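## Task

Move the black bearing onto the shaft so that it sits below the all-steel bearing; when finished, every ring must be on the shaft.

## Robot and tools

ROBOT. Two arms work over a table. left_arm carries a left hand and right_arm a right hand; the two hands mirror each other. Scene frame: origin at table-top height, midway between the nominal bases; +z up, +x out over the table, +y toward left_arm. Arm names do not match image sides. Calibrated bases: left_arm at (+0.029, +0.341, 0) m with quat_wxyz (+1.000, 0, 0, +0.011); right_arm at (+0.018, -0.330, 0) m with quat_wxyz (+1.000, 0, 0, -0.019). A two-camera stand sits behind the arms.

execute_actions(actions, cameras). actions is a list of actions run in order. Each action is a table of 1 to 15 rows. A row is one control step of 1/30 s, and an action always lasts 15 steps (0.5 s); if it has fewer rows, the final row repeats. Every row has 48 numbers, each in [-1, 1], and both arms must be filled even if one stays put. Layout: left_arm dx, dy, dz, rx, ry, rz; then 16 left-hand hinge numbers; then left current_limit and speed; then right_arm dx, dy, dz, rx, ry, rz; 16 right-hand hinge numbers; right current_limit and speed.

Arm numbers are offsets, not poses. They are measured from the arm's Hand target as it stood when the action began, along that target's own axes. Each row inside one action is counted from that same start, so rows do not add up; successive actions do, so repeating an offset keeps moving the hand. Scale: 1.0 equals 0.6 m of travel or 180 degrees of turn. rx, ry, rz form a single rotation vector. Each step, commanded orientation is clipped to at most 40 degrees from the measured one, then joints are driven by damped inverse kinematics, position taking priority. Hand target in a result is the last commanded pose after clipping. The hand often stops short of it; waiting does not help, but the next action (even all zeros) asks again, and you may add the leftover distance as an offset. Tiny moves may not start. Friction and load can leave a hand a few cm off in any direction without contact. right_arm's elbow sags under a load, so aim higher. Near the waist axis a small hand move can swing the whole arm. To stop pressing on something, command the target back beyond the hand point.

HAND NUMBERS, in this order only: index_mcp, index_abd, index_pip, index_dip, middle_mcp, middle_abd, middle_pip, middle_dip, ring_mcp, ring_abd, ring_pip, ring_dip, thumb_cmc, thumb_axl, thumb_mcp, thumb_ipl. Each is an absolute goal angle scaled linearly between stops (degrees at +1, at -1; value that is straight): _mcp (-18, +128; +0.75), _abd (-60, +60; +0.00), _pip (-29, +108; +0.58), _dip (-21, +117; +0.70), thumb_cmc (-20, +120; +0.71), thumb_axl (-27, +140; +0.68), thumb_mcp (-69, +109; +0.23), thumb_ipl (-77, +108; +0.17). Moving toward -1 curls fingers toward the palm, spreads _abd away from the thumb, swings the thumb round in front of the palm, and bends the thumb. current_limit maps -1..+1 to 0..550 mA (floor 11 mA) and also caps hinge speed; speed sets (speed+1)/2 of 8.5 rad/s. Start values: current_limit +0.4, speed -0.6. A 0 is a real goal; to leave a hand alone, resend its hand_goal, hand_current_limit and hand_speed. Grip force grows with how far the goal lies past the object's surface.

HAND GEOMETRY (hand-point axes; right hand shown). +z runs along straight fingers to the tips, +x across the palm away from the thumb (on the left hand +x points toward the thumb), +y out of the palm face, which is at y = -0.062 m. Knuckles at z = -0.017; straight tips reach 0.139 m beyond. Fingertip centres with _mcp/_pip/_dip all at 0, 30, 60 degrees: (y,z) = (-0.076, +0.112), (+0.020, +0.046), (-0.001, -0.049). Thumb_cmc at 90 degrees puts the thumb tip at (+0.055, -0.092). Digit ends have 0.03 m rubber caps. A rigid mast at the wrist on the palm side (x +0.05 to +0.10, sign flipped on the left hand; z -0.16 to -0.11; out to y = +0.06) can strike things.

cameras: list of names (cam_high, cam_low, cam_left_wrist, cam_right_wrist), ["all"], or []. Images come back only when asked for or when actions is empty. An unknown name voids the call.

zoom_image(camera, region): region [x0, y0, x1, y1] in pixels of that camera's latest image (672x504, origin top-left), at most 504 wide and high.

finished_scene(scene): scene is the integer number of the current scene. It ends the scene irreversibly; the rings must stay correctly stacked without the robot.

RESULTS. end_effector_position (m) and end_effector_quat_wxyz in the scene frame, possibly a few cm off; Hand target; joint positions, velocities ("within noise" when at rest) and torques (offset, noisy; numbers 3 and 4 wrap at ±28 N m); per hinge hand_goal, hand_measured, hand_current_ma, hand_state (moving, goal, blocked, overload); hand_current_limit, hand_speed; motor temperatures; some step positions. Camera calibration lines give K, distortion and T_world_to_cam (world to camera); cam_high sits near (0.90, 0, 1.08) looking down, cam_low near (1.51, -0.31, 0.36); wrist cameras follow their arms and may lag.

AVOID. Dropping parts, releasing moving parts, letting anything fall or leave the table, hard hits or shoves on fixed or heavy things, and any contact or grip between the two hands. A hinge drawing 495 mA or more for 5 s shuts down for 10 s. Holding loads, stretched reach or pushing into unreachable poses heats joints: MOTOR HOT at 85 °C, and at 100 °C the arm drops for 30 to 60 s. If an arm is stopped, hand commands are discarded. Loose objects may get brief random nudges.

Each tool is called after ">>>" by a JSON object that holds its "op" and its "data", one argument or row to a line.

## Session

>>> {"op": "execute_actions", "data": {
  "actions": []
}}

Scene clock: 0.00 s.
left_arm: end_effector_position=(+0.4335, +0.3809, +0.2513) hand_goal=(+0.754, +0.000, +0.576, +0.696, +0.754, +0.000, +0.576, +0.696, +0.754, +0.000, +0.576, +0.696, +0.714, +0.678, +0.226, +0.168) hand_measured=(+0.754, +0.000, +0.576, +0.696, +0.754, +0.000, +0.576, +0.696, +0.754, +0.000, +0.576, +0.696, +0.714, +0.678, +0.226, +0.168) hand_current_ma=(+0, +0, +0, +0, +0, +0, +0, +0, +0, +0, +0, +0, +0, +0, +0, +0) hand_state=(goal, goal, goal, goal, goal, goal, goal, goal, goal, goal, goal, goal, goal, goal, goal, goal) hand_current_limit=0.40 hand_speed=-0.60 end_effector_quat_wxyz=(+0.064, +0.361, +0.929, -0.050) | right_arm: end_effector_position=(+0.6913, -0.6085, +0.3087) hand_goal=(+0.754, +0.000, +0.576, +0.696, +0.754, +0.000, +0.576, +0.696, +0.754, +0.000, +0.576, +0.696, +0.714, +0.678, +0.226, +0.168) hand_measured=(+0.754, +0.000, +0.576, +0.696, +0.754, +0.000, +0.576, +0.696, +0.754, +0.000, +0.576, +0.696, +0.714, +0.678, +0.226, +0.168) hand_current_ma=(+0, +0, +0, +0, +0, +0, +0, +0, +0, +0, +0, +0, +0, +0, +0, +0) hand_state=(goal, goal, goal, goal, goal, goal, goal, goal, goal, goal, goal, goal, goal, goal, goal, goal) hand_current_limit=0.40 hand_speed=-0.60 end_effector_quat_wxyz=(+0.125, +0.712, +0.198, +0.662)
Joint positions: left_arm=[-0.06 1.236 1.218 -1.465 0.136 -0.875] | right_arm=[-0.36 1.668 1.161 0.403 -0.481 1.065]
Joint velocities: within noise
Joint torques (N m): no reading
Motor temperatures (°C): left_arm=[26 32 40 24 25 27] | right_arm=[24 30 35 25 27 25]
Heat: left arm: hottest elbow 40 °C; right arm: hottest elbow 35 °C.
Hand target: left_arm +0.4404, +0.3806, +0.2632; +0.077, +0.361, +0.928, -0.045 | right_arm +0.6959, -0.6105, +0.3224; +0.131, +0.703, +0.200, +0.670
camera_calibration:
cam_left_wrist: T_world_to_cam=[[0.140632, -0.969631, 0.200098, 0.222243], [-0.775005, 0.0179565, 0.6317, 0.133297], [-0.616109, -0.243914, -0.748943, 0.673999], [0, 0, 0, 1]] pos_world=[0.487307, 0.377498, 0.376113]
cam_right_wrist: T_world_to_cam=[[0.0107575, -0.905061, -0.425146, -0.401031], [-0.813072, 0.239573, -0.530583, 0.825415], [0.582064, 0.351382, -0.733303, 0.161237], [0, 0, 0, 1]] pos_world=[0.581586, -0.617361, 0.385691]

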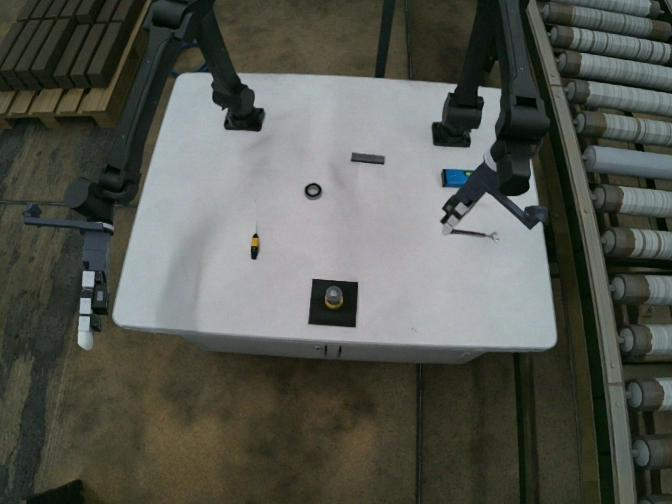

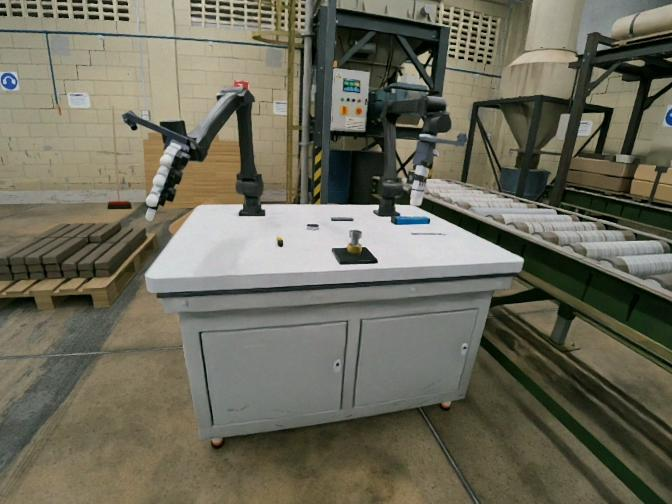

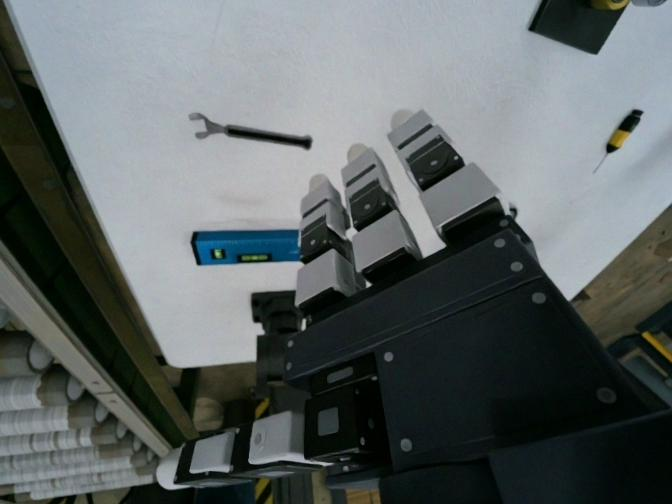

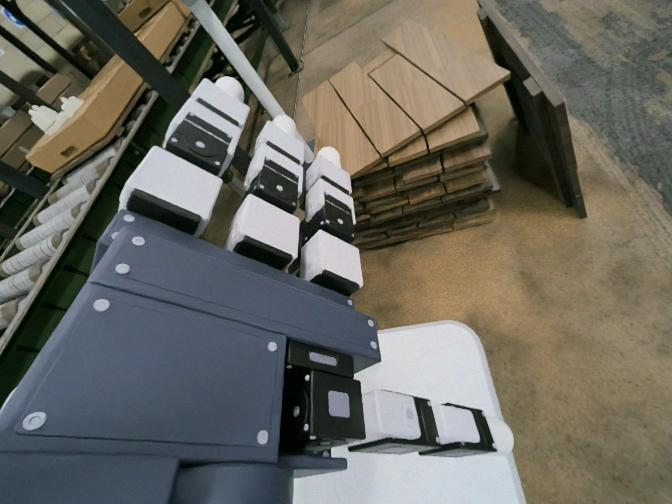

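>>> {"op": "zoom_image", "data": {
  "camera": "cam_high",
  "region": [290, 170, 340, 220]
}}

>>> {"op": "zoom_image", "data": {
  "camera": "cam_high",
  "region": [300, 265, 370, 335]
}}

>>> {"op": "zoom_image", "data": {
  "camera": "cam_low",
  "region": [325, 220, 385, 270]
}}

>>> {"op": "zoom_image", "data": {
  "camera": "cam_low",
  "region": [270, 205, 370, 255]
}}

Scaled by 10.080 from the camera's 672x504 image, which has a finer 960x720 frame.

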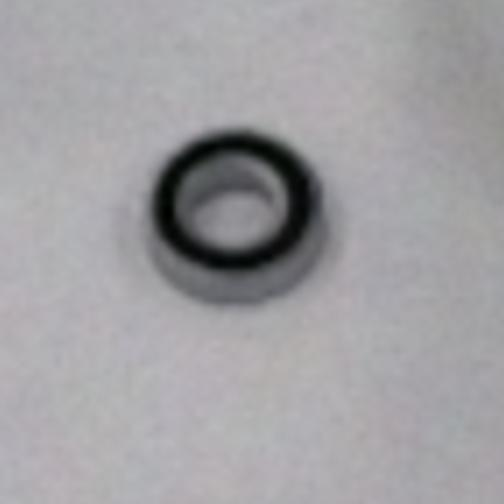

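Scaled by 7.200 from the camera's 672x504 image, which has a finer 960x720 frame.

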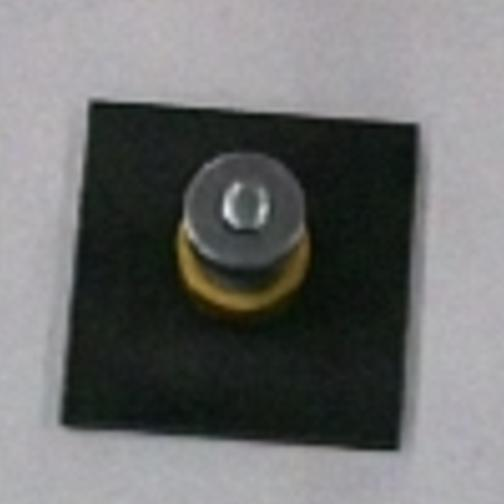

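Scaled by 8.400 from the camera's 672x504 image, which has a finer 960x720 frame.

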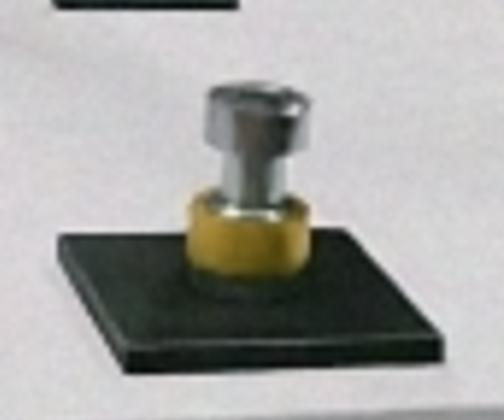

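Scaled by 5.040 from the camera's 672x504 image, which has a finer 960x720 frame.

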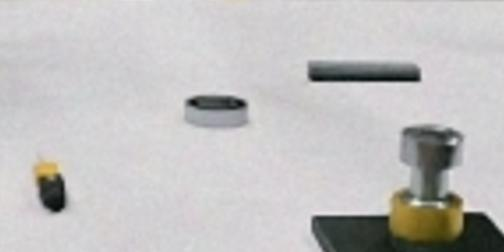

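>>> {"op": "execute_actions", "data": {
  "actions": [
    [[-0.0745,-0.0338,0.036,0.0391,0,-0.0141,0.959,0,-0.723,0.391,0.959,0,-0.723,0.391,1,0,0.576,0.696,-0.693,0.678,-0.25,0.168,0.4,-0.6,0,0,0,0,0,0,0.754,0,0.576,0.696,0.754,0,0.576,0.696,0.754,0,0.576,0.696,0.714,0.678,0.226,0.168,0.4,-0.6]],
    [[-0.073,-0.0323,0.0402,0.0391,0,-0.0141,0.959,0,-0.723,0.391,0.959,0,-0.723,0.391,1,0,0.576,0.696,-0.693,0.678,-0.25,0.168,0.4,-0.6,0,0,0,0,0,0,0.754,0,0.576,0.696,0.754,0,0.576,0.696,0.754,0,0.576,0.696,0.714,0.678,0.226,0.168,0.4,-0.6]],
    [[-0.0717,-0.0305,0.0438,0.0391,0,-0.0141,0.959,0,-0.723,0.391,0.959,0,-0.723,0.391,1,0,0.576,0.696,-0.693,0.678,-0.25,0.168,0.4,-0.6,0,0,0,0,0,0,0.754,0,0.576,0.696,0.754,0,0.576,0.696,0.754,0,0.576,0.696,0.714,0.678,0.226,0.168,0.4,-0.6]],
    [[-0.0703,-0.0282,0.0475,0.0391,0,-0.0141,0.959,0,-0.723,0.391,0.959,0,-0.723,0.391,1,0,0.576,0.696,-0.693,0.678,-0.25,0.168,0.4,-0.6,0,0,0,0,0,0,0.754,0,0.576,0.696,0.754,0,0.576,0.696,0.754,0,0.576,0.696,0.714,0.678,0.226,0.168,0.4,-0.6]],
    [[-0.069,-0.025,0.0508,0.0391,0,-0.0141,0.959,0,-0.723,0.391,0.959,0,-0.723,0.391,1,0,0.576,0.696,-0.693,0.678,-0.25,0.168,0.4,-0.6,0,0,0,0,0,0,0.754,0,0.576,0.696,0.754,0,0.576,0.696,0.754,0,0.576,0.696,0.714,0.678,0.226,0.168,0.4,-0.6]],
    [[-0.068,-0.0217,0.0537,0.0391,0,-0.0141,0.959,0,-0.723,0.391,0.959,0,-0.723,0.391,1,0,0.576,0.696,-0.693,0.678,-0.25,0.168,0.4,-0.6,0,0,0,0,0,0,0.754,0,0.576,0.696,0.754,0,0.576,0.696,0.754,0,0.576,0.696,0.714,0.678,0.226,0.168,0.4,-0.6]],
    [[-0.0672,-0.018,0.0562,0.0391,0,-0.0141,0.959,0,-0.723,0.391,0.959,0,-0.723,0.391,1,0,0.576,0.696,-0.693,0.678,-0.25,0.168,0.4,-0.6,0,0,0,0,0,0,0.754,0,0.576,0.696,0.754,0,0.576,0.696,0.754,0,0.576,0.696,0.714,0.678,0.226,0.168,0.4,-0.6]]
  ],
  "cameras": ["cam_left_wrist"]
}}

Scene clock: 94.73 s.
left_arm: end_effector_position=(+0.5774, +0.0531, +0.1649) hand_goal=(+0.960, +0.000, -0.722, +0.392, +0.960, +0.000, -0.722, +0.392, +1.000, +0.000, +0.576, +0.696, -0.692, +0.678, -0.250, +0.168) hand_measured=(+0.952, +0.000, -0.718, +0.394, +0.952, +0.000, -0.718, +0.396, +0.990, +0.000, +0.576, +0.696, -0.690, +0.678, -0.250, +0.168) hand_current_ma=(-37, +0, +19, +12, -34, +0, +17, +14, -51, +1, -3, +0, +6, -2, -1, -2) hand_state=(goal, goal, goal, goal, goal, goal, goal, goal, goal, goal, goal, goal, goal, goal, goal, goal) hand_current_limit=0.40 hand_speed=-0.60 end_effector_quat_wxyz=(-0.095, +0.214, +0.869, -0.436) | right_arm: end_effector_position=(+0.6913, -0.6085, +0.3087) hand_goal=(+0.754, +0.000, +0.576, +0.696, +0.754, +0.000, +0.576, +0.696, +0.754, +0.000, +0.576, +0.696, +0.714, +0.678, +0.226, +0.168) hand_measured=(+0.756, +0.002, +0.576, +0.696, +0.756, +0.002, +0.576, +0.696, +0.756, +0.000, +0.576, +0.696, +0.714, +0.678, +0.226, +0.168) hand_current_ma=(+0, +0, +0, +0, +0, +0, +0, +0, +0, +0, +0, +0, +0, +0, +0, +0) hand_state=(goal, goal, goal, goal, goal, goal, goal, goal, goal, goal, goal, goal, goal, goal, goal, goal) hand_current_limit=0.40 hand_speed=-0.60 end_effector_quat_wxyz=(+0.125, +0.712, +0.198, +0.662)
Joint positions: left_arm=[-0.367 2.104 2.074 -1.686 0.918 -1.362] | right_arm=[-0.36 1.668 1.161 0.403 -0.481 1.065]
Joint torques (N m): left_arm=[0.09 -19.08 11.07 0.08 0.83 -0.05] | right_arm=[0.09 -17.08 11.49 2.22 -0.08 -0.08]
Motor temperatures (°C): left_arm=[26 33 57 24 25 27] | right_arm=[24 34 46 26 27 25]
Heat: left arm: hottest elbow 57 °C; right arm: hottest elbow 46 °C.
Hand target: left_arm +0.5880, +0.0476, +0.1733; -0.088, +0.217, +0.868, -0.438 | right_arm +0.6959, -0.6105, +0.3224; +0.131, +0.703, +0.200, +0.670
Off the commanded pose: left_arm 0.015 m, 1 deg | right_arm 0.015 m, 1 deg.
Step readings (end_effector_position of left_arm | right_arm):
0: (+0.4335, +0.3809, +0.2513) | (+0.6913, -0.6085, +0.3087)
1: (+0.4334, +0.3806, +0.2512) | (+0.6913, -0.6085, +0.3087)
2: (+0.4332, +0.3771, +0.2496) | (+0.6913, -0.6085, +0.3087)
4: (+0.4343, +0.3666, +0.2463) | (+0.6913, -0.6085, +0.3087)
8: (+0.4451, +0.3401, +0.2369) | (+0.6913, -0.6085, +0.3087)
15: (+0.4464, +0.3330, +0.2267) | (+0.6913, -0.6085, +0.3087)
16: (+0.4463, +0.3325, +0.2273) | (+0.6913, -0.6085, +0.3087)
17: (+0.4464, +0.3293, +0.2278) | (+0.6913, -0.6085, +0.3087)
19: (+0.4511, +0.3189, +0.2296) | (+0.6913, -0.6085, +0.3087)
23: (+0.4683, +0.2955, +0.2289) | (+0.6913, -0.6085, +0.3087)
30: (+0.4680, +0.2873, +0.2177) | (+0.6913, -0.6085, +0.3087)
31: (+0.4678, +0.2867, +0.2179) | (+0.6913, -0.6085, +0.3087)
32: (+0.4675, +0.2828, +0.2180) | (+0.6913, -0.6085, +0.3087)
34: (+0.4722, +0.2723, +0.2200) | (+0.6913, -0.6085, +0.3087)
38: (+0.4893, +0.2494, +0.2187) | (+0.6913, -0.6085, +0.3087)
45: (+0.4886, +0.2410, +0.2061) | (+0.6913, -0.6085, +0.3087)
46: (+0.4883, +0.2403, +0.2061) | (+0.6913, -0.6085, +0.3087)
47: (+0.4880, +0.2358, +0.2066) | (+0.6913, -0.6085, +0.3087)
49: (+0.4937, +0.2253, +0.2094) | (+0.6913, -0.6085, +0.3087)
53: (+0.5110, +0.2031, +0.2091) | (+0.6913, -0.6085, +0.3087)
60: (+0.5099, +0.1945, +0.1949) | (+0.6913, -0.6085, +0.3087)
61: (+0.5093, +0.1939, +0.1945) | (+0.6913, -0.6085, +0.3087)
62: (+0.5089, +0.1890, +0.1951) | (+0.6913, -0.6085, +0.3087)
64: (+0.5153, +0.1783, +0.1981) | (+0.6913, -0.6085, +0.3087)
68: (+0.5327, +0.1568, +0.1980) | (+0.6913, -0.6085, +0.3087)
75: (+0.5310, +0.1481, +0.1838) | (+0.6913, -0.6085, +0.3087)
76: (+0.5309, +0.1474, +0.1833) | (+0.6913, -0.6085, +0.3087)
77: (+0.5311, +0.1424, +0.1839) | (+0.6913, -0.6085, +0.3087)
79: (+0.5375, +0.1312, +0.1871) | (+0.6913, -0.6085, +0.3087)
83: (+0.5546, +0.1105, +0.1871) | (+0.6913, -0.6085, +0.3087)
90: (+0.5532, +0.1012, +0.1730) | (+0.6913, -0.6085, +0.3087)
91: (+0.5531, +0.1002, +0.1727) | (+0.6913, -0.6085, +0.3087)
92: (+0.5536, +0.0951, +0.1733) | (+0.6913, -0.6085, +0.3087)
94: (+0.5601, +0.0831, +0.1766) | (+0.6913, -0.6085, +0.3087)
98: (+0.5765, +0.0639, +0.1764) | (+0.6913, -0.6085, +0.3087)
105: (+0.5761, +0.0543, +0.1623) | (+0.6913, -0.6085, +0.3087)
camera_calibration:
cam_left_wrist: T_world_to_cam=[[0.52899, -0.64758, 0.548461, -0.397384], [-0.342044, 0.42877, 0.836159, -0.000294554], [-0.776644, -0.629918, 0.00531374, 0.606799], [0, 0, 0, 1]] pos_world=[0.681378, 0.125022, 0.214971]
Images, in order (width x height): cam_left_wrist 672x504.

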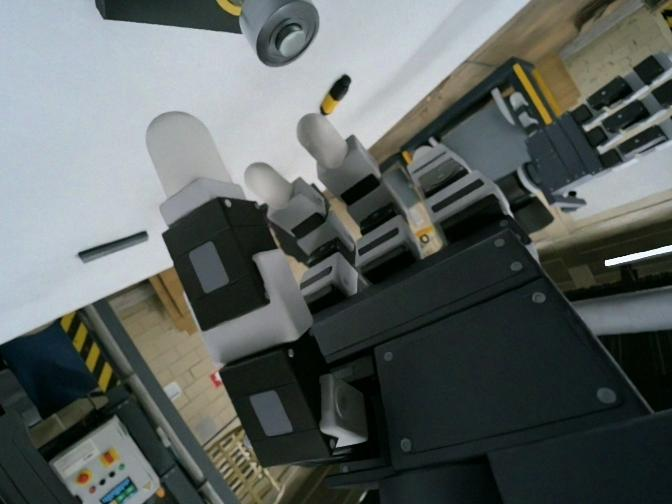

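>>> {"op": "execute_actions", "data": {
  "actions": [
    [[-0.0663,-0.014,0.058,0.0391,0,-0.0141,0.959,0,-0.723,0.391,0.959,0,-0.723,0.391,1,0,0.576,0.696,-0.693,0.678,-0.25,0.168,0.4,-0.6,0,0,0,0,0,0,0.754,0,0.576,0.696,0.754,0,0.576,0.696,0.754,0,0.576,0.696,0.714,0.678,0.226,0.168,0.4,-0.6]]
  ],
  "cameras": ["cam_left_wrist","cam_low"]
}}

>>> {"op": "zoom_image", "data": {
  "camera": "cam_left_wrist",
  "region": [110, 0, 350, 190]
}}

>>> {"op": "zoom_image", "data": {
  "camera": "cam_low",
  "region": [310, 190, 390, 260]
}}

Scene clock: 104.23 s.
left_arm: end_effector_position=(+0.5998, +0.0049, +0.1509) hand_goal=(+0.960, +0.000, -0.722, +0.392, +0.960, +0.000, -0.722, +0.392, +1.000, +0.000, +0.576, +0.696, -0.692, +0.678, -0.250, +0.168) hand_measured=(+0.952, +0.000, -0.718, +0.394, +0.952, +0.000, -0.718, +0.396, +0.990, +0.000, +0.576, +0.696, -0.690, +0.678, -0.250, +0.168) hand_current_ma=(-38, +0, +16, +12, -34, +0, +15, +14, -51, +2, -4, +0, +6, -1, -1, -2) hand_state=(goal, goal, goal, goal, goal, goal, goal, goal, goal, goal, goal, goal, goal, goal, goal, goal) hand_current_limit=0.40 hand_speed=-0.60 end_effector_quat_wxyz=(-0.111, +0.185, +0.847, -0.487) | right_arm: end_effector_position=(+0.6913, -0.6085, +0.3087) hand_goal=(+0.754, +0.000, +0.576, +0.696, +0.754, +0.000, +0.576, +0.696, +0.754, +0.000, +0.576, +0.696, +0.714, +0.678, +0.226, +0.168) hand_measured=(+0.756, +0.002, +0.576, +0.696, +0.756, +0.002, +0.576, +0.696, +0.756, +0.000, +0.576, +0.696, +0.714, +0.678, +0.226, +0.168) hand_current_ma=(+0, +0, +0, +0, +0, +0, +0, +0, +0, +0, +0, +0, +0, +0, +0, +0) hand_state=(goal, goal, goal, goal, goal, goal, goal, goal, goal, goal, goal, goal, goal, goal, goal, goal) hand_current_limit=0.40 hand_speed=-0.60 end_effector_quat_wxyz=(+0.125, +0.712, +0.198, +0.662)
Joint positions: left_arm=[-0.393 2.247 2.25 -1.691 1.041 -1.445] | right_arm=[-0.36 1.668 1.161 0.403 -0.481 1.065]
Joint torques (N m): left_arm=[-0.79 -21.48 11.26 0.13 0.86 -0.02] | right_arm=[-0.15 -17.08 11.48 2.22 -0.06 -0.09]
Motor temperatures (°C): left_arm=[26 34 56 24 26 27] | right_arm=[24 34 46 26 27 25]
Heat: left arm: hottest elbow 56 °C; right arm: hottest elbow 46 °C.
Hand target: left_arm +0.6091, +0.0001, +0.1604; -0.111, +0.192, +0.844, -0.488 | right_arm +0.6959, -0.6105, +0.3224; +0.131, +0.703, +0.200, +0.670
Off the commanded pose: left_arm 0.014 m, 1 deg | right_arm 0.015 m, 1 deg.
joint sent to its limit (left arm) — joint 4 (wrist pitch), lower limit. The joint targets still meet the commanded pose.
Step readings (end_effector_position of left_arm | right_arm):
0: (+0.5774, +0.0531, +0.1649) | (+0.6913, -0.6085, +0.3087)
1: (+0.5774, +0.0523, +0.1654) | (+0.6913, -0.6085, +0.3087)
2: (+0.5778, +0.0477, +0.1671) | (+0.6913, -0.6085, +0.3087)
4: (+0.5838, +0.0365, +0.1713) | (+0.6913, -0.6085, +0.3087)
8: (+0.5970, +0.0178, +0.1696) | (+0.6913, -0.6085, +0.3087)
15: (+0.5985, +0.0068, +0.1489) | (+0.6913, -0.6085, +0.3087)
camera_calibration:
cam_left_wrist: T_world_to_cam=[[0.595428, -0.574515, 0.561603, -0.474904], [-0.293575, 0.495097, 0.817736, 0.0131615], [-0.74785, -0.651776, 0.126131, 0.558527], [0, 0, 0, 1]] pos_world=[0.704329, 0.0846794, 0.185497]
Images, in order (width x height): cam_low 672x504, cam_left_wrist 672x504.

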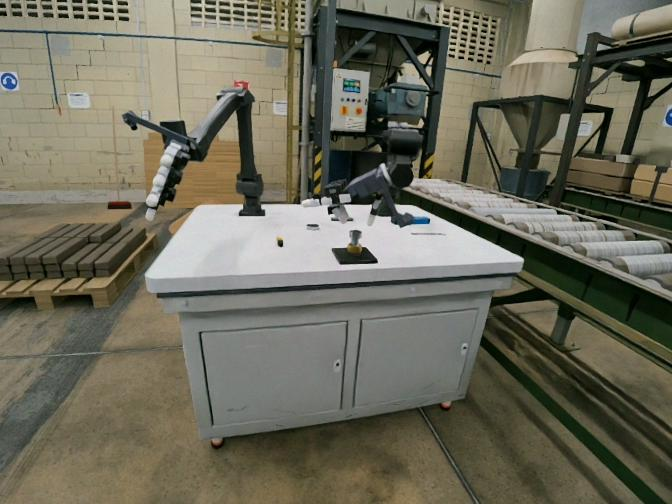

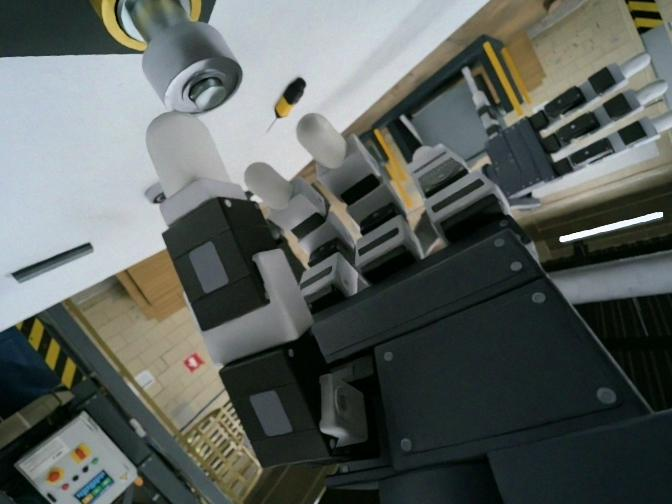

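Scaled by 2.100 from the camera's 672x504 image, which has a finer 960x720 frame.

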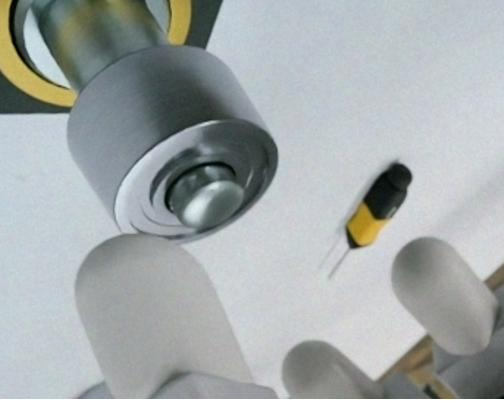

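Scaled by 6.300 from the camera's 672x504 image, which has a finer 960x720 frame.

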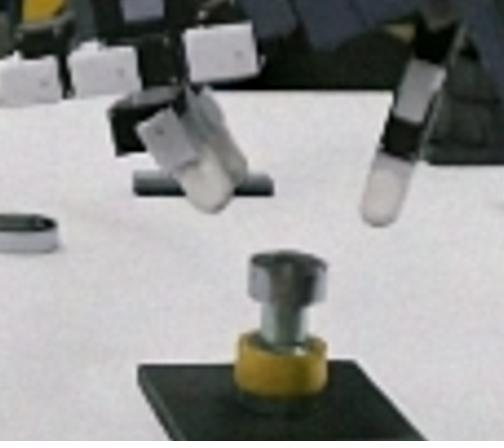

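>>> {"op": "execute_actions", "data": {
  "actions": [
    [[0.0075,0.0567,0.0358,0,0,0,0.959,0,-0.723,0.391,0.959,0,-0.723,0.391,1,0,0.576,0.696,-0.693,0.678,-0.22,0.168,0.4,-0.6,0,0,0,0,0,0,0.754,0,0.576,0.696,0.754,0,0.576,0.696,0.754,0,0.576,0.696,0.714,0.678,0.226,0.168,0.4,-0.6]],
    [[0.0075,0.0567,0.0358,0,0,0,0.959,0,-0.723,0.391,0.959,0,-0.723,0.391,1,0,0.576,0.696,-0.693,0.678,-0.22,0.168,0.4,-0.6,0,0,0,0,0,0,0.754,0,0.576,0.696,0.754,0,0.576,0.696,0.754,0,0.576,0.696,0.714,0.678,0.226,0.168,0.4,-0.6]]
  ],
  "cameras": ["cam_left_wrist","cam_low"]
}}

>>> {"op": "zoom_image", "data": {
  "camera": "cam_left_wrist",
  "region": [110, 20, 350, 210]
}}

>>> {"op": "zoom_image", "data": {
  "camera": "cam_low",
  "region": [310, 190, 390, 260]
}}

Scene clock: 132.13 s.
left_arm: end_effector_position=(+0.5994, +0.0048, +0.0862) hand_goal=(+0.960, +0.000, -0.722, +0.392, +0.960, +0.000, -0.722, +0.392, +1.000, +0.000, +0.576, +0.696, -0.692, +0.678, -0.220, +0.168) hand_measured=(+0.952, +0.000, -0.718, +0.394, +0.952, +0.000, -0.718, +0.396, +0.990, +0.000, +0.576, +0.696, -0.690, +0.678, -0.222, +0.168) hand_current_ma=(-38, +0, +15, +12, -34, +0, +14, +14, -51, +2, -4, +0, +5, -1, -7, -2) hand_state=(goal, goal, goal, goal, goal, goal, goal, goal, goal, goal, goal, goal, goal, goal, goal, goal) hand_current_limit=0.40 hand_speed=-0.60 end_effector_quat_wxyz=(-0.110, +0.190, +0.845, -0.488) | right_arm: end_effector_position=(+0.6913, -0.6085, +0.3087) hand_goal=(+0.754, +0.000, +0.576, +0.696, +0.754, +0.000, +0.576, +0.696, +0.754, +0.000, +0.576, +0.696, +0.714, +0.678, +0.226, +0.168) hand_measured=(+0.756, +0.002, +0.576, +0.696, +0.756, +0.002, +0.576, +0.696, +0.756, +0.000, +0.576, +0.696, +0.714, +0.678, +0.226, +0.168) hand_current_ma=(+0, +0, +0, +0, +0, +0, +0, +0, +0, +0, +0, +0, +0, +0, +0, +0) hand_state=(goal, goal, goal, goal, goal, goal, goal, goal, goal, goal, goal, goal, goal, goal, goal, goal) hand_current_limit=0.40 hand_speed=-0.60 end_effector_quat_wxyz=(+0.125, +0.712, +0.198, +0.662)
Joint positions: left_arm=[-0.393 2.263 2.108 -1.538 1.043 -1.431] | right_arm=[-0.36 1.668 1.161 0.403 -0.481 1.065]
Joint torques (N m): left_arm=[-0.09 -22.18 7.61 0.88 0.86 0.06] | right_arm=[-0.15 -17.08 11.49 2.22 -0.08 -0.09]
Motor temperatures (°C): left_arm=[26 41 62 24 27 27] | right_arm=[24 34 48 26 27 25]
Heat: left arm: hottest elbow 62 °C; right arm: hottest elbow 48 °C.
Hand target: left_arm +0.5996, +0.0010, +0.0801; -0.111, +0.192, +0.844, -0.488 | right_arm +0.6959, -0.6105, +0.3224; +0.131, +0.703, +0.200, +0.670
Off the commanded pose: left_arm 0.007 m, 0 deg | right_arm 0.015 m, 1 deg.
Step readings (end_effector_position of left_arm | right_arm):
0: (+0.5998, +0.0049, +0.1509) | (+0.6913, -0.6085, +0.3087)
1: (+0.5998, +0.0049, +0.1509) | (+0.6913, -0.6085, +0.3087)
2: (+0.6000, +0.0048, +0.1509) | (+0.6913, -0.6085, +0.3087)
4: (+0.6020, +0.0040, +0.1501) | (+0.6913, -0.6085, +0.3087)
8: (+0.6039, +0.0031, +0.1440) | (+0.6913, -0.6085, +0.3087)
15: (+0.6028, +0.0035, +0.1369) | (+0.6913, -0.6085, +0.3087)
16: (+0.6030, +0.0035, +0.1363) | (+0.6913, -0.6085, +0.3087)
17: (+0.6034, +0.0031, +0.1329) | (+0.6913, -0.6085, +0.3087)
19: (+0.6037, +0.0026, +0.1248) | (+0.6913, -0.6085, +0.3087)
23: (+0.5979, +0.0053, +0.0987) | (+0.6913, -0.6085, +0.3087)
30: (+0.5986, +0.0051, +0.0864) | (+0.6913, -0.6085, +0.3087)
camera_calibration:
cam_left_wrist: T_world_to_cam=[[0.587931, -0.575273, 0.568681, -0.434666], [-0.295311, 0.501854, 0.812979, 0.0674113], [-0.75308, -0.645913, 0.125171, 0.569504], [0, 0, 0, 1]] pos_world=[0.704343, 0.0839672, 0.121097]
Images, in order (width x height): cam_low 672x504, cam_left_wrist 672x504.

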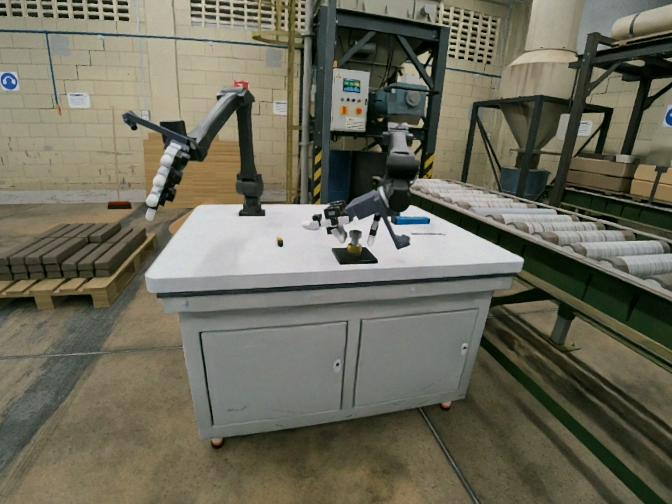

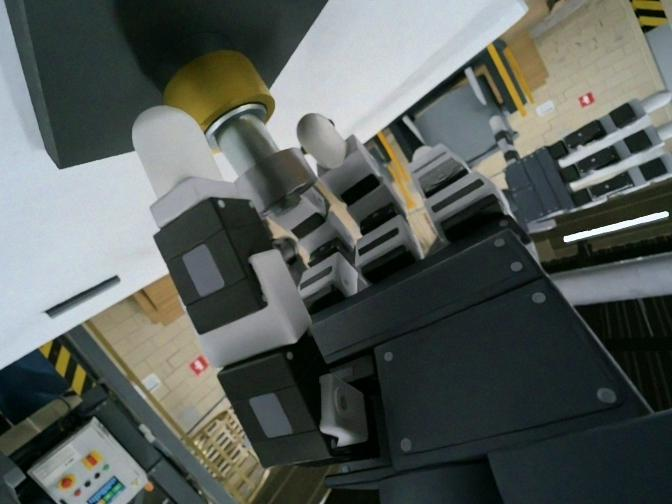

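Scaled by 2.100 from the camera's 672x504 image, which has a finer 960x720 frame.

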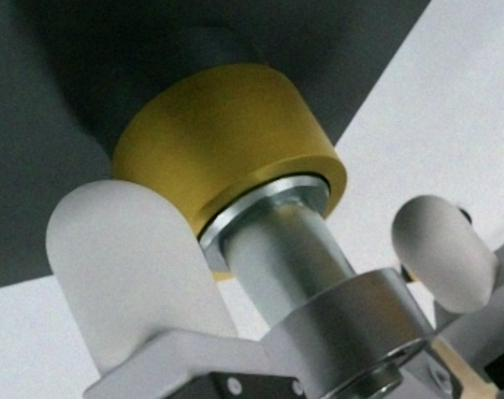

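Scaled by 6.300 from the camera's 672x504 image, which has a finer 960x720 frame.

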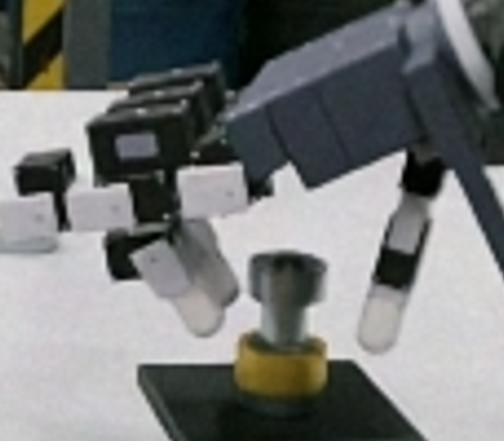

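>>> {"op": "execute_actions", "data": {
  "actions": [
    [[-0.0218,-0.0495,-0.0172,0,0,0,0.959,0,-0.723,0.391,0.959,0,-0.723,0.391,1,0,0.576,0.696,-0.693,0.678,-0.22,0.168,0.4,-0.6,0,0,0,0,0,0,0.754,0,0.576,0.696,0.754,0,0.576,0.696,0.754,0,0.576,0.696,0.714,0.678,0.226,0.168,0.4,-0.6]]
  ],
  "cameras": ["cam_left_wrist","cam_low"]
}}

>>> {"op": "zoom_image", "data": {
  "camera": "cam_left_wrist",
  "region": [110, 20, 350, 210]
}}

>>> {"op": "zoom_image", "data": {
  "camera": "cam_low",
  "region": [320, 210, 380, 260]
}}

Scene clock: 152.80 s.
left_arm: end_effector_position=(+0.5999, -0.0018, +0.1091) hand_goal=(+0.960, +0.000, -0.722, +0.392, +0.960, +0.000, -0.722, +0.392, +1.000, +0.000, +0.576, +0.696, -0.692, +0.678, -0.220, +0.168) hand_measured=(+0.952, +0.000, -0.718, +0.394, +0.952, +0.000, -0.718, +0.396, +0.990, +0.000, +0.576, +0.696, -0.690, +0.678, -0.222, +0.168) hand_current_ma=(-38, +0, +15, +12, -34, +0, +14, +14, -51, +2, -4, +0, +5, -1, -7, -2) hand_state=(goal, goal, goal, goal, goal, goal, goal, goal, goal, goal, goal, goal, goal, goal, goal, goal) hand_current_limit=0.40 hand_speed=-0.60 end_effector_quat_wxyz=(-0.114, +0.188, +0.845, -0.487) | right_arm: end_effector_position=(+0.6913, -0.6085, +0.3087) hand_goal=(+0.754, +0.000, +0.576, +0.696, +0.754, +0.000, +0.576, +0.696, +0.754, +0.000, +0.576, +0.696, +0.714, +0.678, +0.226, +0.168) hand_measured=(+0.756, +0.002, +0.576, +0.696, +0.756, +0.002, +0.576, +0.696, +0.756, +0.000, +0.576, +0.696, +0.714, +0.678, +0.226, +0.168) hand_current_ma=(+0, +0, +0, +0, +0, +0, +0, +0, +0, +0, +0, +0, +0, +0, +0, +0) hand_state=(goal, goal, goal, goal, goal, goal, goal, goal, goal, goal, goal, goal, goal, goal, goal, goal) hand_current_limit=0.40 hand_speed=-0.60 end_effector_quat_wxyz=(+0.125, +0.712, +0.198, +0.662)
Joint positions: left_arm=[-0.401 2.267 2.175 -1.596 1.044 -1.447] | right_arm=[-0.36 1.668 1.161 0.403 -0.481 1.065]
Joint torques (N m): left_arm=[0.62 -20.31 11.34 0.31 0.91 -0.01] | right_arm=[-0.21 -17.14 11.49 2.24 -0.08 -0.1]
Motor temperatures (°C): left_arm=[26 39 56 24 27 27] | right_arm=[24 35 48 26 27 25]
Heat: left arm: hottest elbow 56 °C; right arm: hottest elbow 48 °C.
Hand target: left_arm +0.6089, -0.0099, +0.1110; -0.111, +0.192, +0.844, -0.488 | right_arm +0.6959, -0.6105, +0.3224; +0.131, +0.703, +0.200, +0.670
Off the commanded pose: left_arm 0.012 m, 1 deg | right_arm 0.015 m, 1 deg.
Step readings (end_effector_position of left_arm | right_arm):
0: (+0.5994, +0.0048, +0.0862) | (+0.6913, -0.6085, +0.3087)
1: (+0.5994, +0.0048, +0.0862) | (+0.6913, -0.6085, +0.3087)
2: (+0.5992, +0.0048, +0.0863) | (+0.6913, -0.6085, +0.3087)
4: (+0.5975, +0.0049, +0.0882) | (+0.6913, -0.6085, +0.3087)
8: (+0.5978, +0.0029, +0.0970) | (+0.6913, -0.6085, +0.3087)
15: (+0.6017, -0.0015, +0.1102) | (+0.6913, -0.6085, +0.3087)
camera_calibration:
cam_left_wrist: T_world_to_cam=[[0.592459, -0.57758, 0.561599, -0.453544], [-0.288151, 0.499066, 0.817253, 0.0474818], [-0.752304, -0.646015, 0.129246, 0.561795], [0, 0, 0, 1]] pos_world=[0.705028, 0.0772732, 0.143295]
Images, in order (width x height): cam_low 672x504, cam_left_wrist 672x504.

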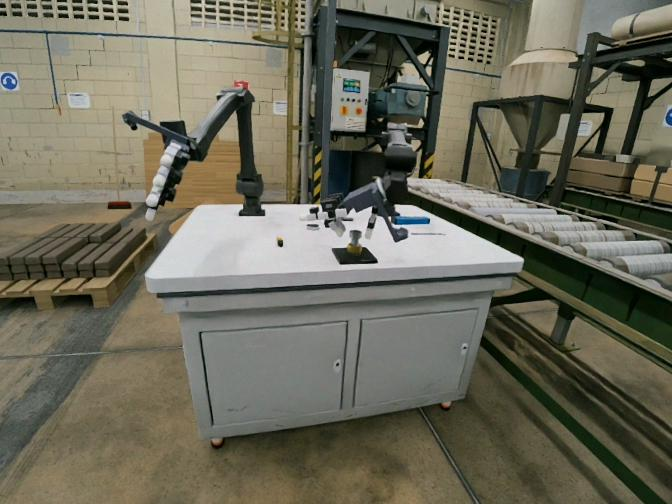

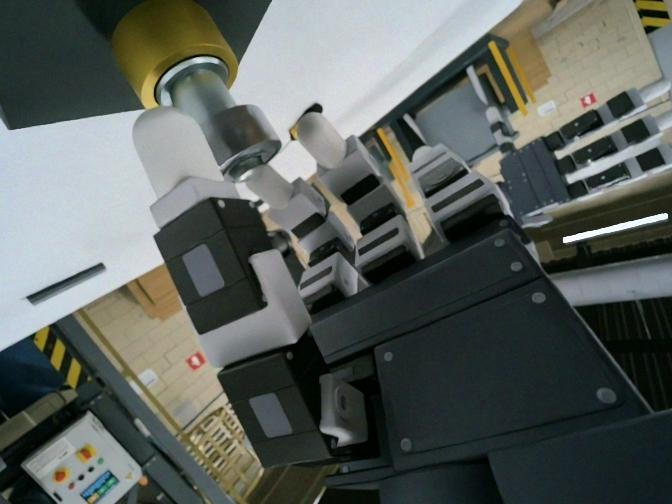

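Scaled by 2.100 from the camera's 672x504 image, which has a finer 960x720 frame.

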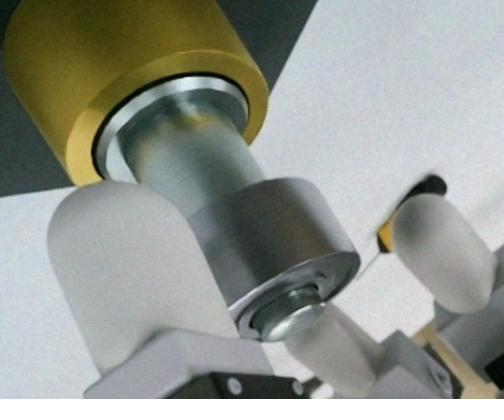

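Scaled by 8.400 from the camera's 672x504 image, which has a finer 960x720 frame.

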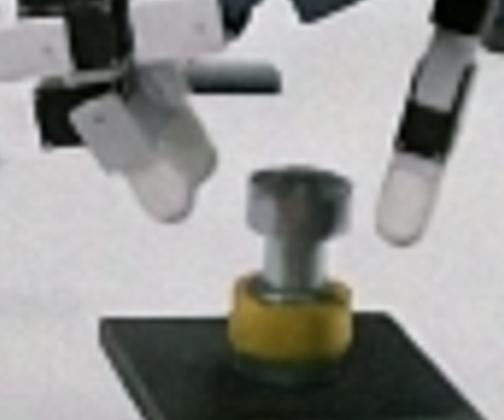

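>>> {"op": "execute_actions", "data": {
  "actions": [
    [[-0.0002,0.006,-0.0138,0,0,0,0.959,0,-0.723,0.391,0.959,0,-0.723,0.391,1,0,0.576,0.696,-0.693,0.678,-0.22,0.168,0.4,-0.85,0,0,0,0,0,0,0.754,0,0.576,0.696,0.754,0,0.576,0.696,0.754,0,0.576,0.696,0.714,0.678,0.226,0.168,0.4,-0.6]],
    [[0,0,0,0,0,0,0.85,0,-0.723,0.391,0.85,0,-0.723,0.391,1,0,0.576,0.696,-0.693,0.678,-0.27,0.168,0.4,-0.85,0,0,0,0,0,0,0.754,0,0.576,0.696,0.754,0,0.576,0.696,0.754,0,0.576,0.696,0.714,0.678,0.226,0.168,0.4,-0.6]]
  ],
  "cameras": ["cam_left_wrist","cam_low"]
}}

>>> {"op": "zoom_image", "data": {
  "camera": "cam_left_wrist",
  "region": [160, 40, 340, 190]
}}

>>> {"op": "zoom_image", "data": {
  "camera": "cam_low",
  "region": [325, 215, 385, 255]
}}

Scene clock: 192.27 s.
left_arm: end_effector_position=(+0.5980, -0.0010, +0.1111) hand_goal=(+0.850, +0.000, -0.722, +0.392, +0.850, +0.000, -0.722, +0.392, +1.000, +0.000, +0.576, +0.696, -0.692, +0.678, -0.270, +0.168) hand_measured=(+0.846, +0.000, -0.718, +0.394, +0.846, +0.000, -0.718, +0.396, +0.990, +0.000, +0.576, +0.696, -0.690, +0.678, -0.266, +0.168) hand_current_ma=(-19, +0, +15, +12, -17, +0, +14, +14, -51, +2, -4, +0, +5, -1, +23, -2) hand_state=(goal, goal, goal, goal, goal, goal, goal, goal, goal, goal, goal, goal, goal, goal, goal, goal) hand_current_limit=0.40 hand_speed=-0.85 end_effector_quat_wxyz=(-0.121, +0.186, +0.845, -0.486) | right_arm: end_effector_position=(+0.6913, -0.6085, +0.3087) hand_goal=(+0.754, +0.000, +0.576, +0.696, +0.754, +0.000, +0.576, +0.696, +0.754, +0.000, +0.576, +0.696, +0.714, +0.678, +0.226, +0.168) hand_measured=(+0.756, +0.002, +0.576, +0.696, +0.756, +0.002, +0.576, +0.696, +0.756, +0.000, +0.576, +0.696, +0.714, +0.678, +0.226, +0.168) hand_current_ma=(+0, +0, +0, +0, +0, +0, +0, +0, +0, +0, +0, +0, +0, +0, +0, +0) hand_state=(goal, goal, goal, goal, goal, goal, goal, goal, goal, goal, goal, goal, goal, goal, goal, goal) hand_current_limit=0.40 hand_speed=-0.60 end_effector_quat_wxyz=(+0.125, +0.712, +0.198, +0.662)
Joint positions: left_arm=[-0.401 2.276 2.195 -1.629 1.044 -1.438] | right_arm=[-0.36 1.668 1.161 0.403 -0.481 1.065]
Joint torques (N m): left_arm=[1.32 -20.66 11.33 0.05 0.86 0.17] | right_arm=[-0.09 -16.97 11.47 2.24 -0.07 -0.09]
Motor temperatures (°C): left_arm=[26 39 58 24 28 27] | right_arm=[24 35 49 26 27 25]
Heat: left arm: hottest elbow 58 °C; right arm: hottest elbow 49 °C.
Hand target: left_arm +0.6128, -0.0018, +0.1121; -0.111, +0.192, +0.844, -0.488 | right_arm +0.6959, -0.6105, +0.3224; +0.131, +0.703, +0.200, +0.670
Off the commanded pose: left_arm 0.015 m, 1 deg | right_arm 0.015 m, 1 deg.
Step readings (end_effector_position of left_arm | right_arm):
0: (+0.5999, -0.0018, +0.1091) | (+0.6913, -0.6085, +0.3087)
1: (+0.5998, -0.0018, +0.1091) | (+0.6913, -0.6085, +0.3087)
2: (+0.5992, -0.0016, +0.1092) | (+0.6913, -0.6085, +0.3087)
4: (+0.5986, -0.0013, +0.1098) | (+0.6913, -0.6085, +0.3087)
8: (+0.5982, -0.0012, +0.1109) | (+0.6913, -0.6085, +0.3087)
15: (+0.5980, -0.0010, +0.1115) | (+0.6913, -0.6085, +0.3087)
16: (+0.5979, -0.0010, +0.1113) | (+0.6913, -0.6085, +0.3087)
17: (+0.5980, -0.0010, +0.1114) | (+0.6913, -0.6085, +0.3087)
19: (+0.5980, -0.0010, +0.1115) | (+0.6913, -0.6085, +0.3087)
23: (+0.5980, -0.0010, +0.1113) | (+0.6913, -0.6085, +0.3087)
30: (+0.5980, -0.0010, +0.1111) | (+0.6913, -0.6085, +0.3087)
camera_calibration:
cam_left_wrist: T_world_to_cam=[[0.597603, -0.583159, 0.550269, -0.454996], [-0.274134, 0.496332, 0.823714, 0.0358394], [-0.753472, -0.643102, 0.136746, 0.56057], [0, 0, 0, 1]] pos_world=[0.704106, 0.0773801, 0.144193]
Images, in order (width x height): cam_low 672x504, cam_left_wrist 672x504.

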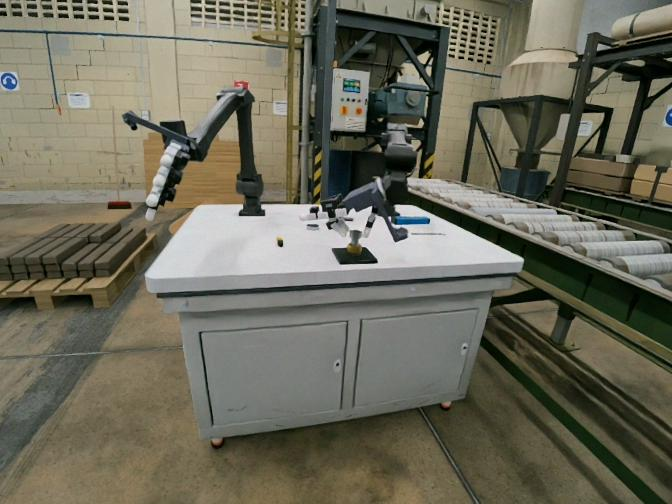

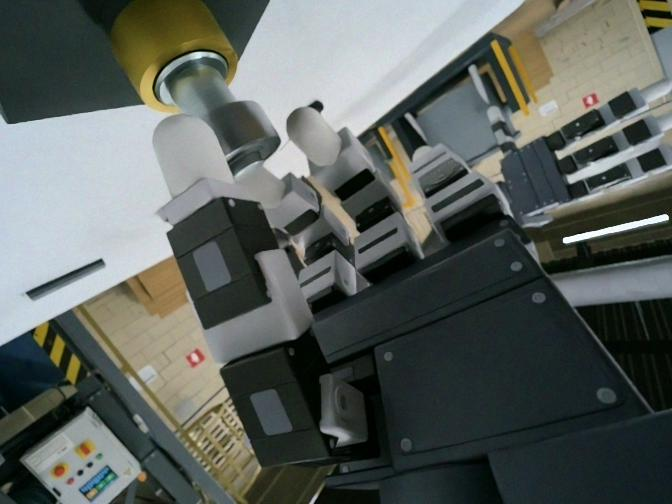

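Scaled by 2.800 from the camera's 672x504 image, which has a finer 960x720 frame.

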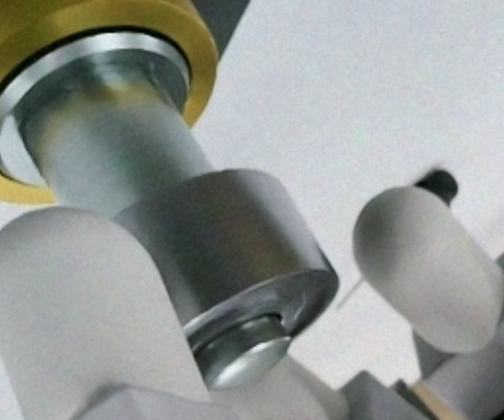

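Scaled by 8.400 from the camera's 672x504 image, which has a finer 960x720 frame.

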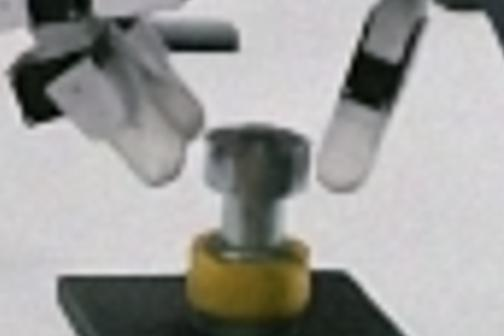

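>>> {"op": "execute_actions", "data": {
  "actions": [
    [[0.0027,0.0087,-0.0148,0,0,0,0.85,0,-0.723,0.391,0.85,0,-0.723,0.391,1,0,0.576,0.696,-0.693,0.678,-0.27,0.168,0.4,-0.85,0,0,0,0,0,0,0.754,0,0.576,0.696,0.754,0,0.576,0.696,0.754,0,0.576,0.696,0.714,0.678,0.226,0.168,0.4,-0.6]]
  ],
  "cameras": ["cam_low","cam_left_wrist"]
}}

>>> {"op": "zoom_image", "data": {
  "camera": "cam_low",
  "region": [325, 215, 385, 255]
}}

>>> {"op": "zoom_image", "data": {
  "camera": "cam_left_wrist",
  "region": [160, 40, 340, 190]
}}

Scene clock: 227.07 s.
left_arm: end_effector_position=(+0.6018, +0.0099, +0.1110) hand_goal=(+0.850, +0.000, -0.722, +0.392, +0.850, +0.000, -0.722, +0.392, +1.000, +0.000, +0.576, +0.696, -0.692, +0.678, -0.270, +0.168) hand_measured=(+0.846, +0.000, -0.718, +0.394, +0.846, +0.000, -0.718, +0.396, +0.990, +0.000, +0.576, +0.696, -0.690, +0.678, -0.266, +0.168) hand_current_ma=(-19, +0, +19, +12, -17, +0, +18, +14, -51, +2, -4, +0, +5, -1, +23, -2) hand_state=(goal, goal, goal, goal, goal, goal, goal, goal, goal, goal, goal, goal, goal, goal, goal, goal) hand_current_limit=0.40 hand_speed=-0.85 end_effector_quat_wxyz=(-0.121, +0.184, +0.845, -0.487) | right_arm: end_effector_position=(+0.6913, -0.6085, +0.3087) hand_goal=(+0.754, +0.000, +0.576, +0.696, +0.754, +0.000, +0.576, +0.696, +0.754, +0.000, +0.576, +0.696, +0.714, +0.678, +0.226, +0.168) hand_measured=(+0.756, +0.002, +0.576, +0.696, +0.756, +0.002, +0.576, +0.696, +0.756, +0.000, +0.576, +0.696, +0.714, +0.678, +0.226, +0.168) hand_current_ma=(+0, +0, +0, +0, +0, +0, +0, +0, +0, +0, +0, +0, +0, +0, +0, +0) hand_state=(goal, goal, goal, goal, goal, goal, goal, goal, goal, goal, goal, goal, goal, goal, goal, goal) hand_current_limit=0.40 hand_speed=-0.60 end_effector_quat_wxyz=(+0.125, +0.712, +0.198, +0.662)
Joint positions: left_arm=[-0.384 2.281 2.202 -1.657 1.043 -1.409] | right_arm=[-0.36 1.668 1.161 0.403 -0.481 1.065]
Joint torques (N m): left_arm=[0.56 -20.54 11.28 0.05 0.79 0.13] | right_arm=[-0.09 -17.08 11.47 2.25 -0.06 -0.09]
Motor temperatures (°C): left_arm=[26 40 64 24 28 27] | right_arm=[24 35 49 26 27 25]
Heat: left arm: hottest elbow 64 °C; right arm: hottest elbow 49 °C.
Hand target: left_arm +0.6157, +0.0081, +0.1119; -0.111, +0.192, +0.844, -0.488 | right_arm +0.6959, -0.6105, +0.3224; +0.131, +0.703, +0.200, +0.670
Off the commanded pose: left_arm 0.014 m, 1 deg | right_arm 0.015 m, 1 deg.
Step readings (end_effector_position of left_arm | right_arm):
0: (+0.5980, -0.0010, +0.1111) | (+0.6913, -0.6085, +0.3087)
1: (+0.5980, -0.0010, +0.1111) | (+0.6913, -0.6085, +0.3087)
2: (+0.5978, -0.0004, +0.1109) | (+0.6913, -0.6085, +0.3087)
4: (+0.5970, +0.0008, +0.1111) | (+0.6913, -0.6085, +0.3087)
8: (+0.5977, +0.0053, +0.1106) | (+0.6913, -0.6085, +0.3087)
15: (+0.6014, +0.0100, +0.1107) | (+0.6913, -0.6085, +0.3087)
camera_calibration:
cam_left_wrist: T_world_to_cam=[[0.599936, -0.58108, 0.54993, -0.452117], [-0.274676, 0.495991, 0.823739, 0.0318473], [-0.751419, -0.645243, 0.137954, 0.569076], [0, 0, 0, 1]] pos_world=[0.707603, 0.0886801, 0.143892]
Images, in order (width x height): cam_low 672x504, cam_left_wrist 672x504.

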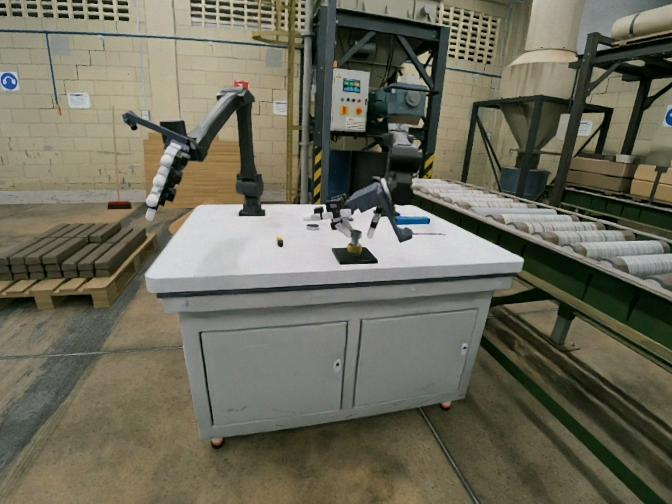

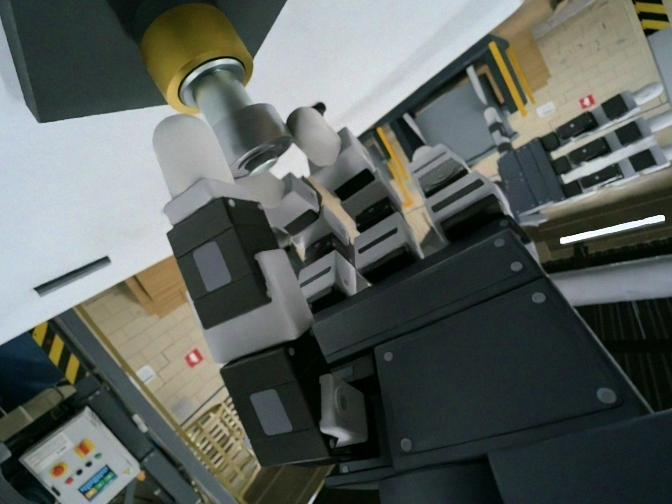

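Scaled by 8.400 from the camera's 672x504 image, which has a finer 960x720 frame.

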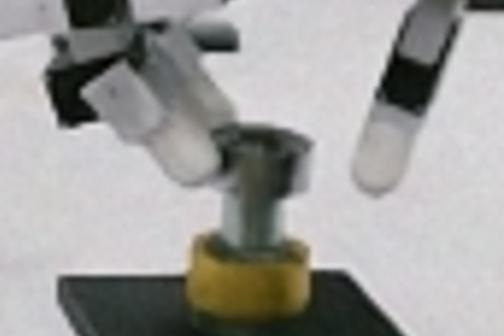

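Scaled by 2.800 from the camera's 672x504 image, which has a finer 960x720 frame.

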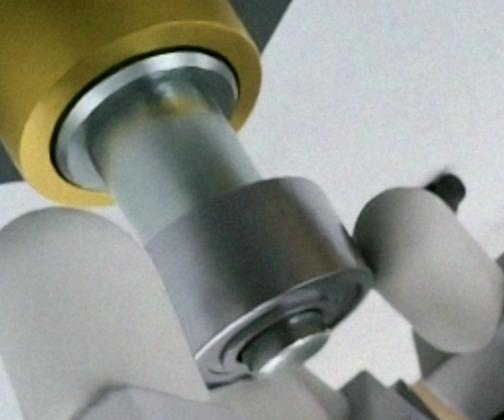

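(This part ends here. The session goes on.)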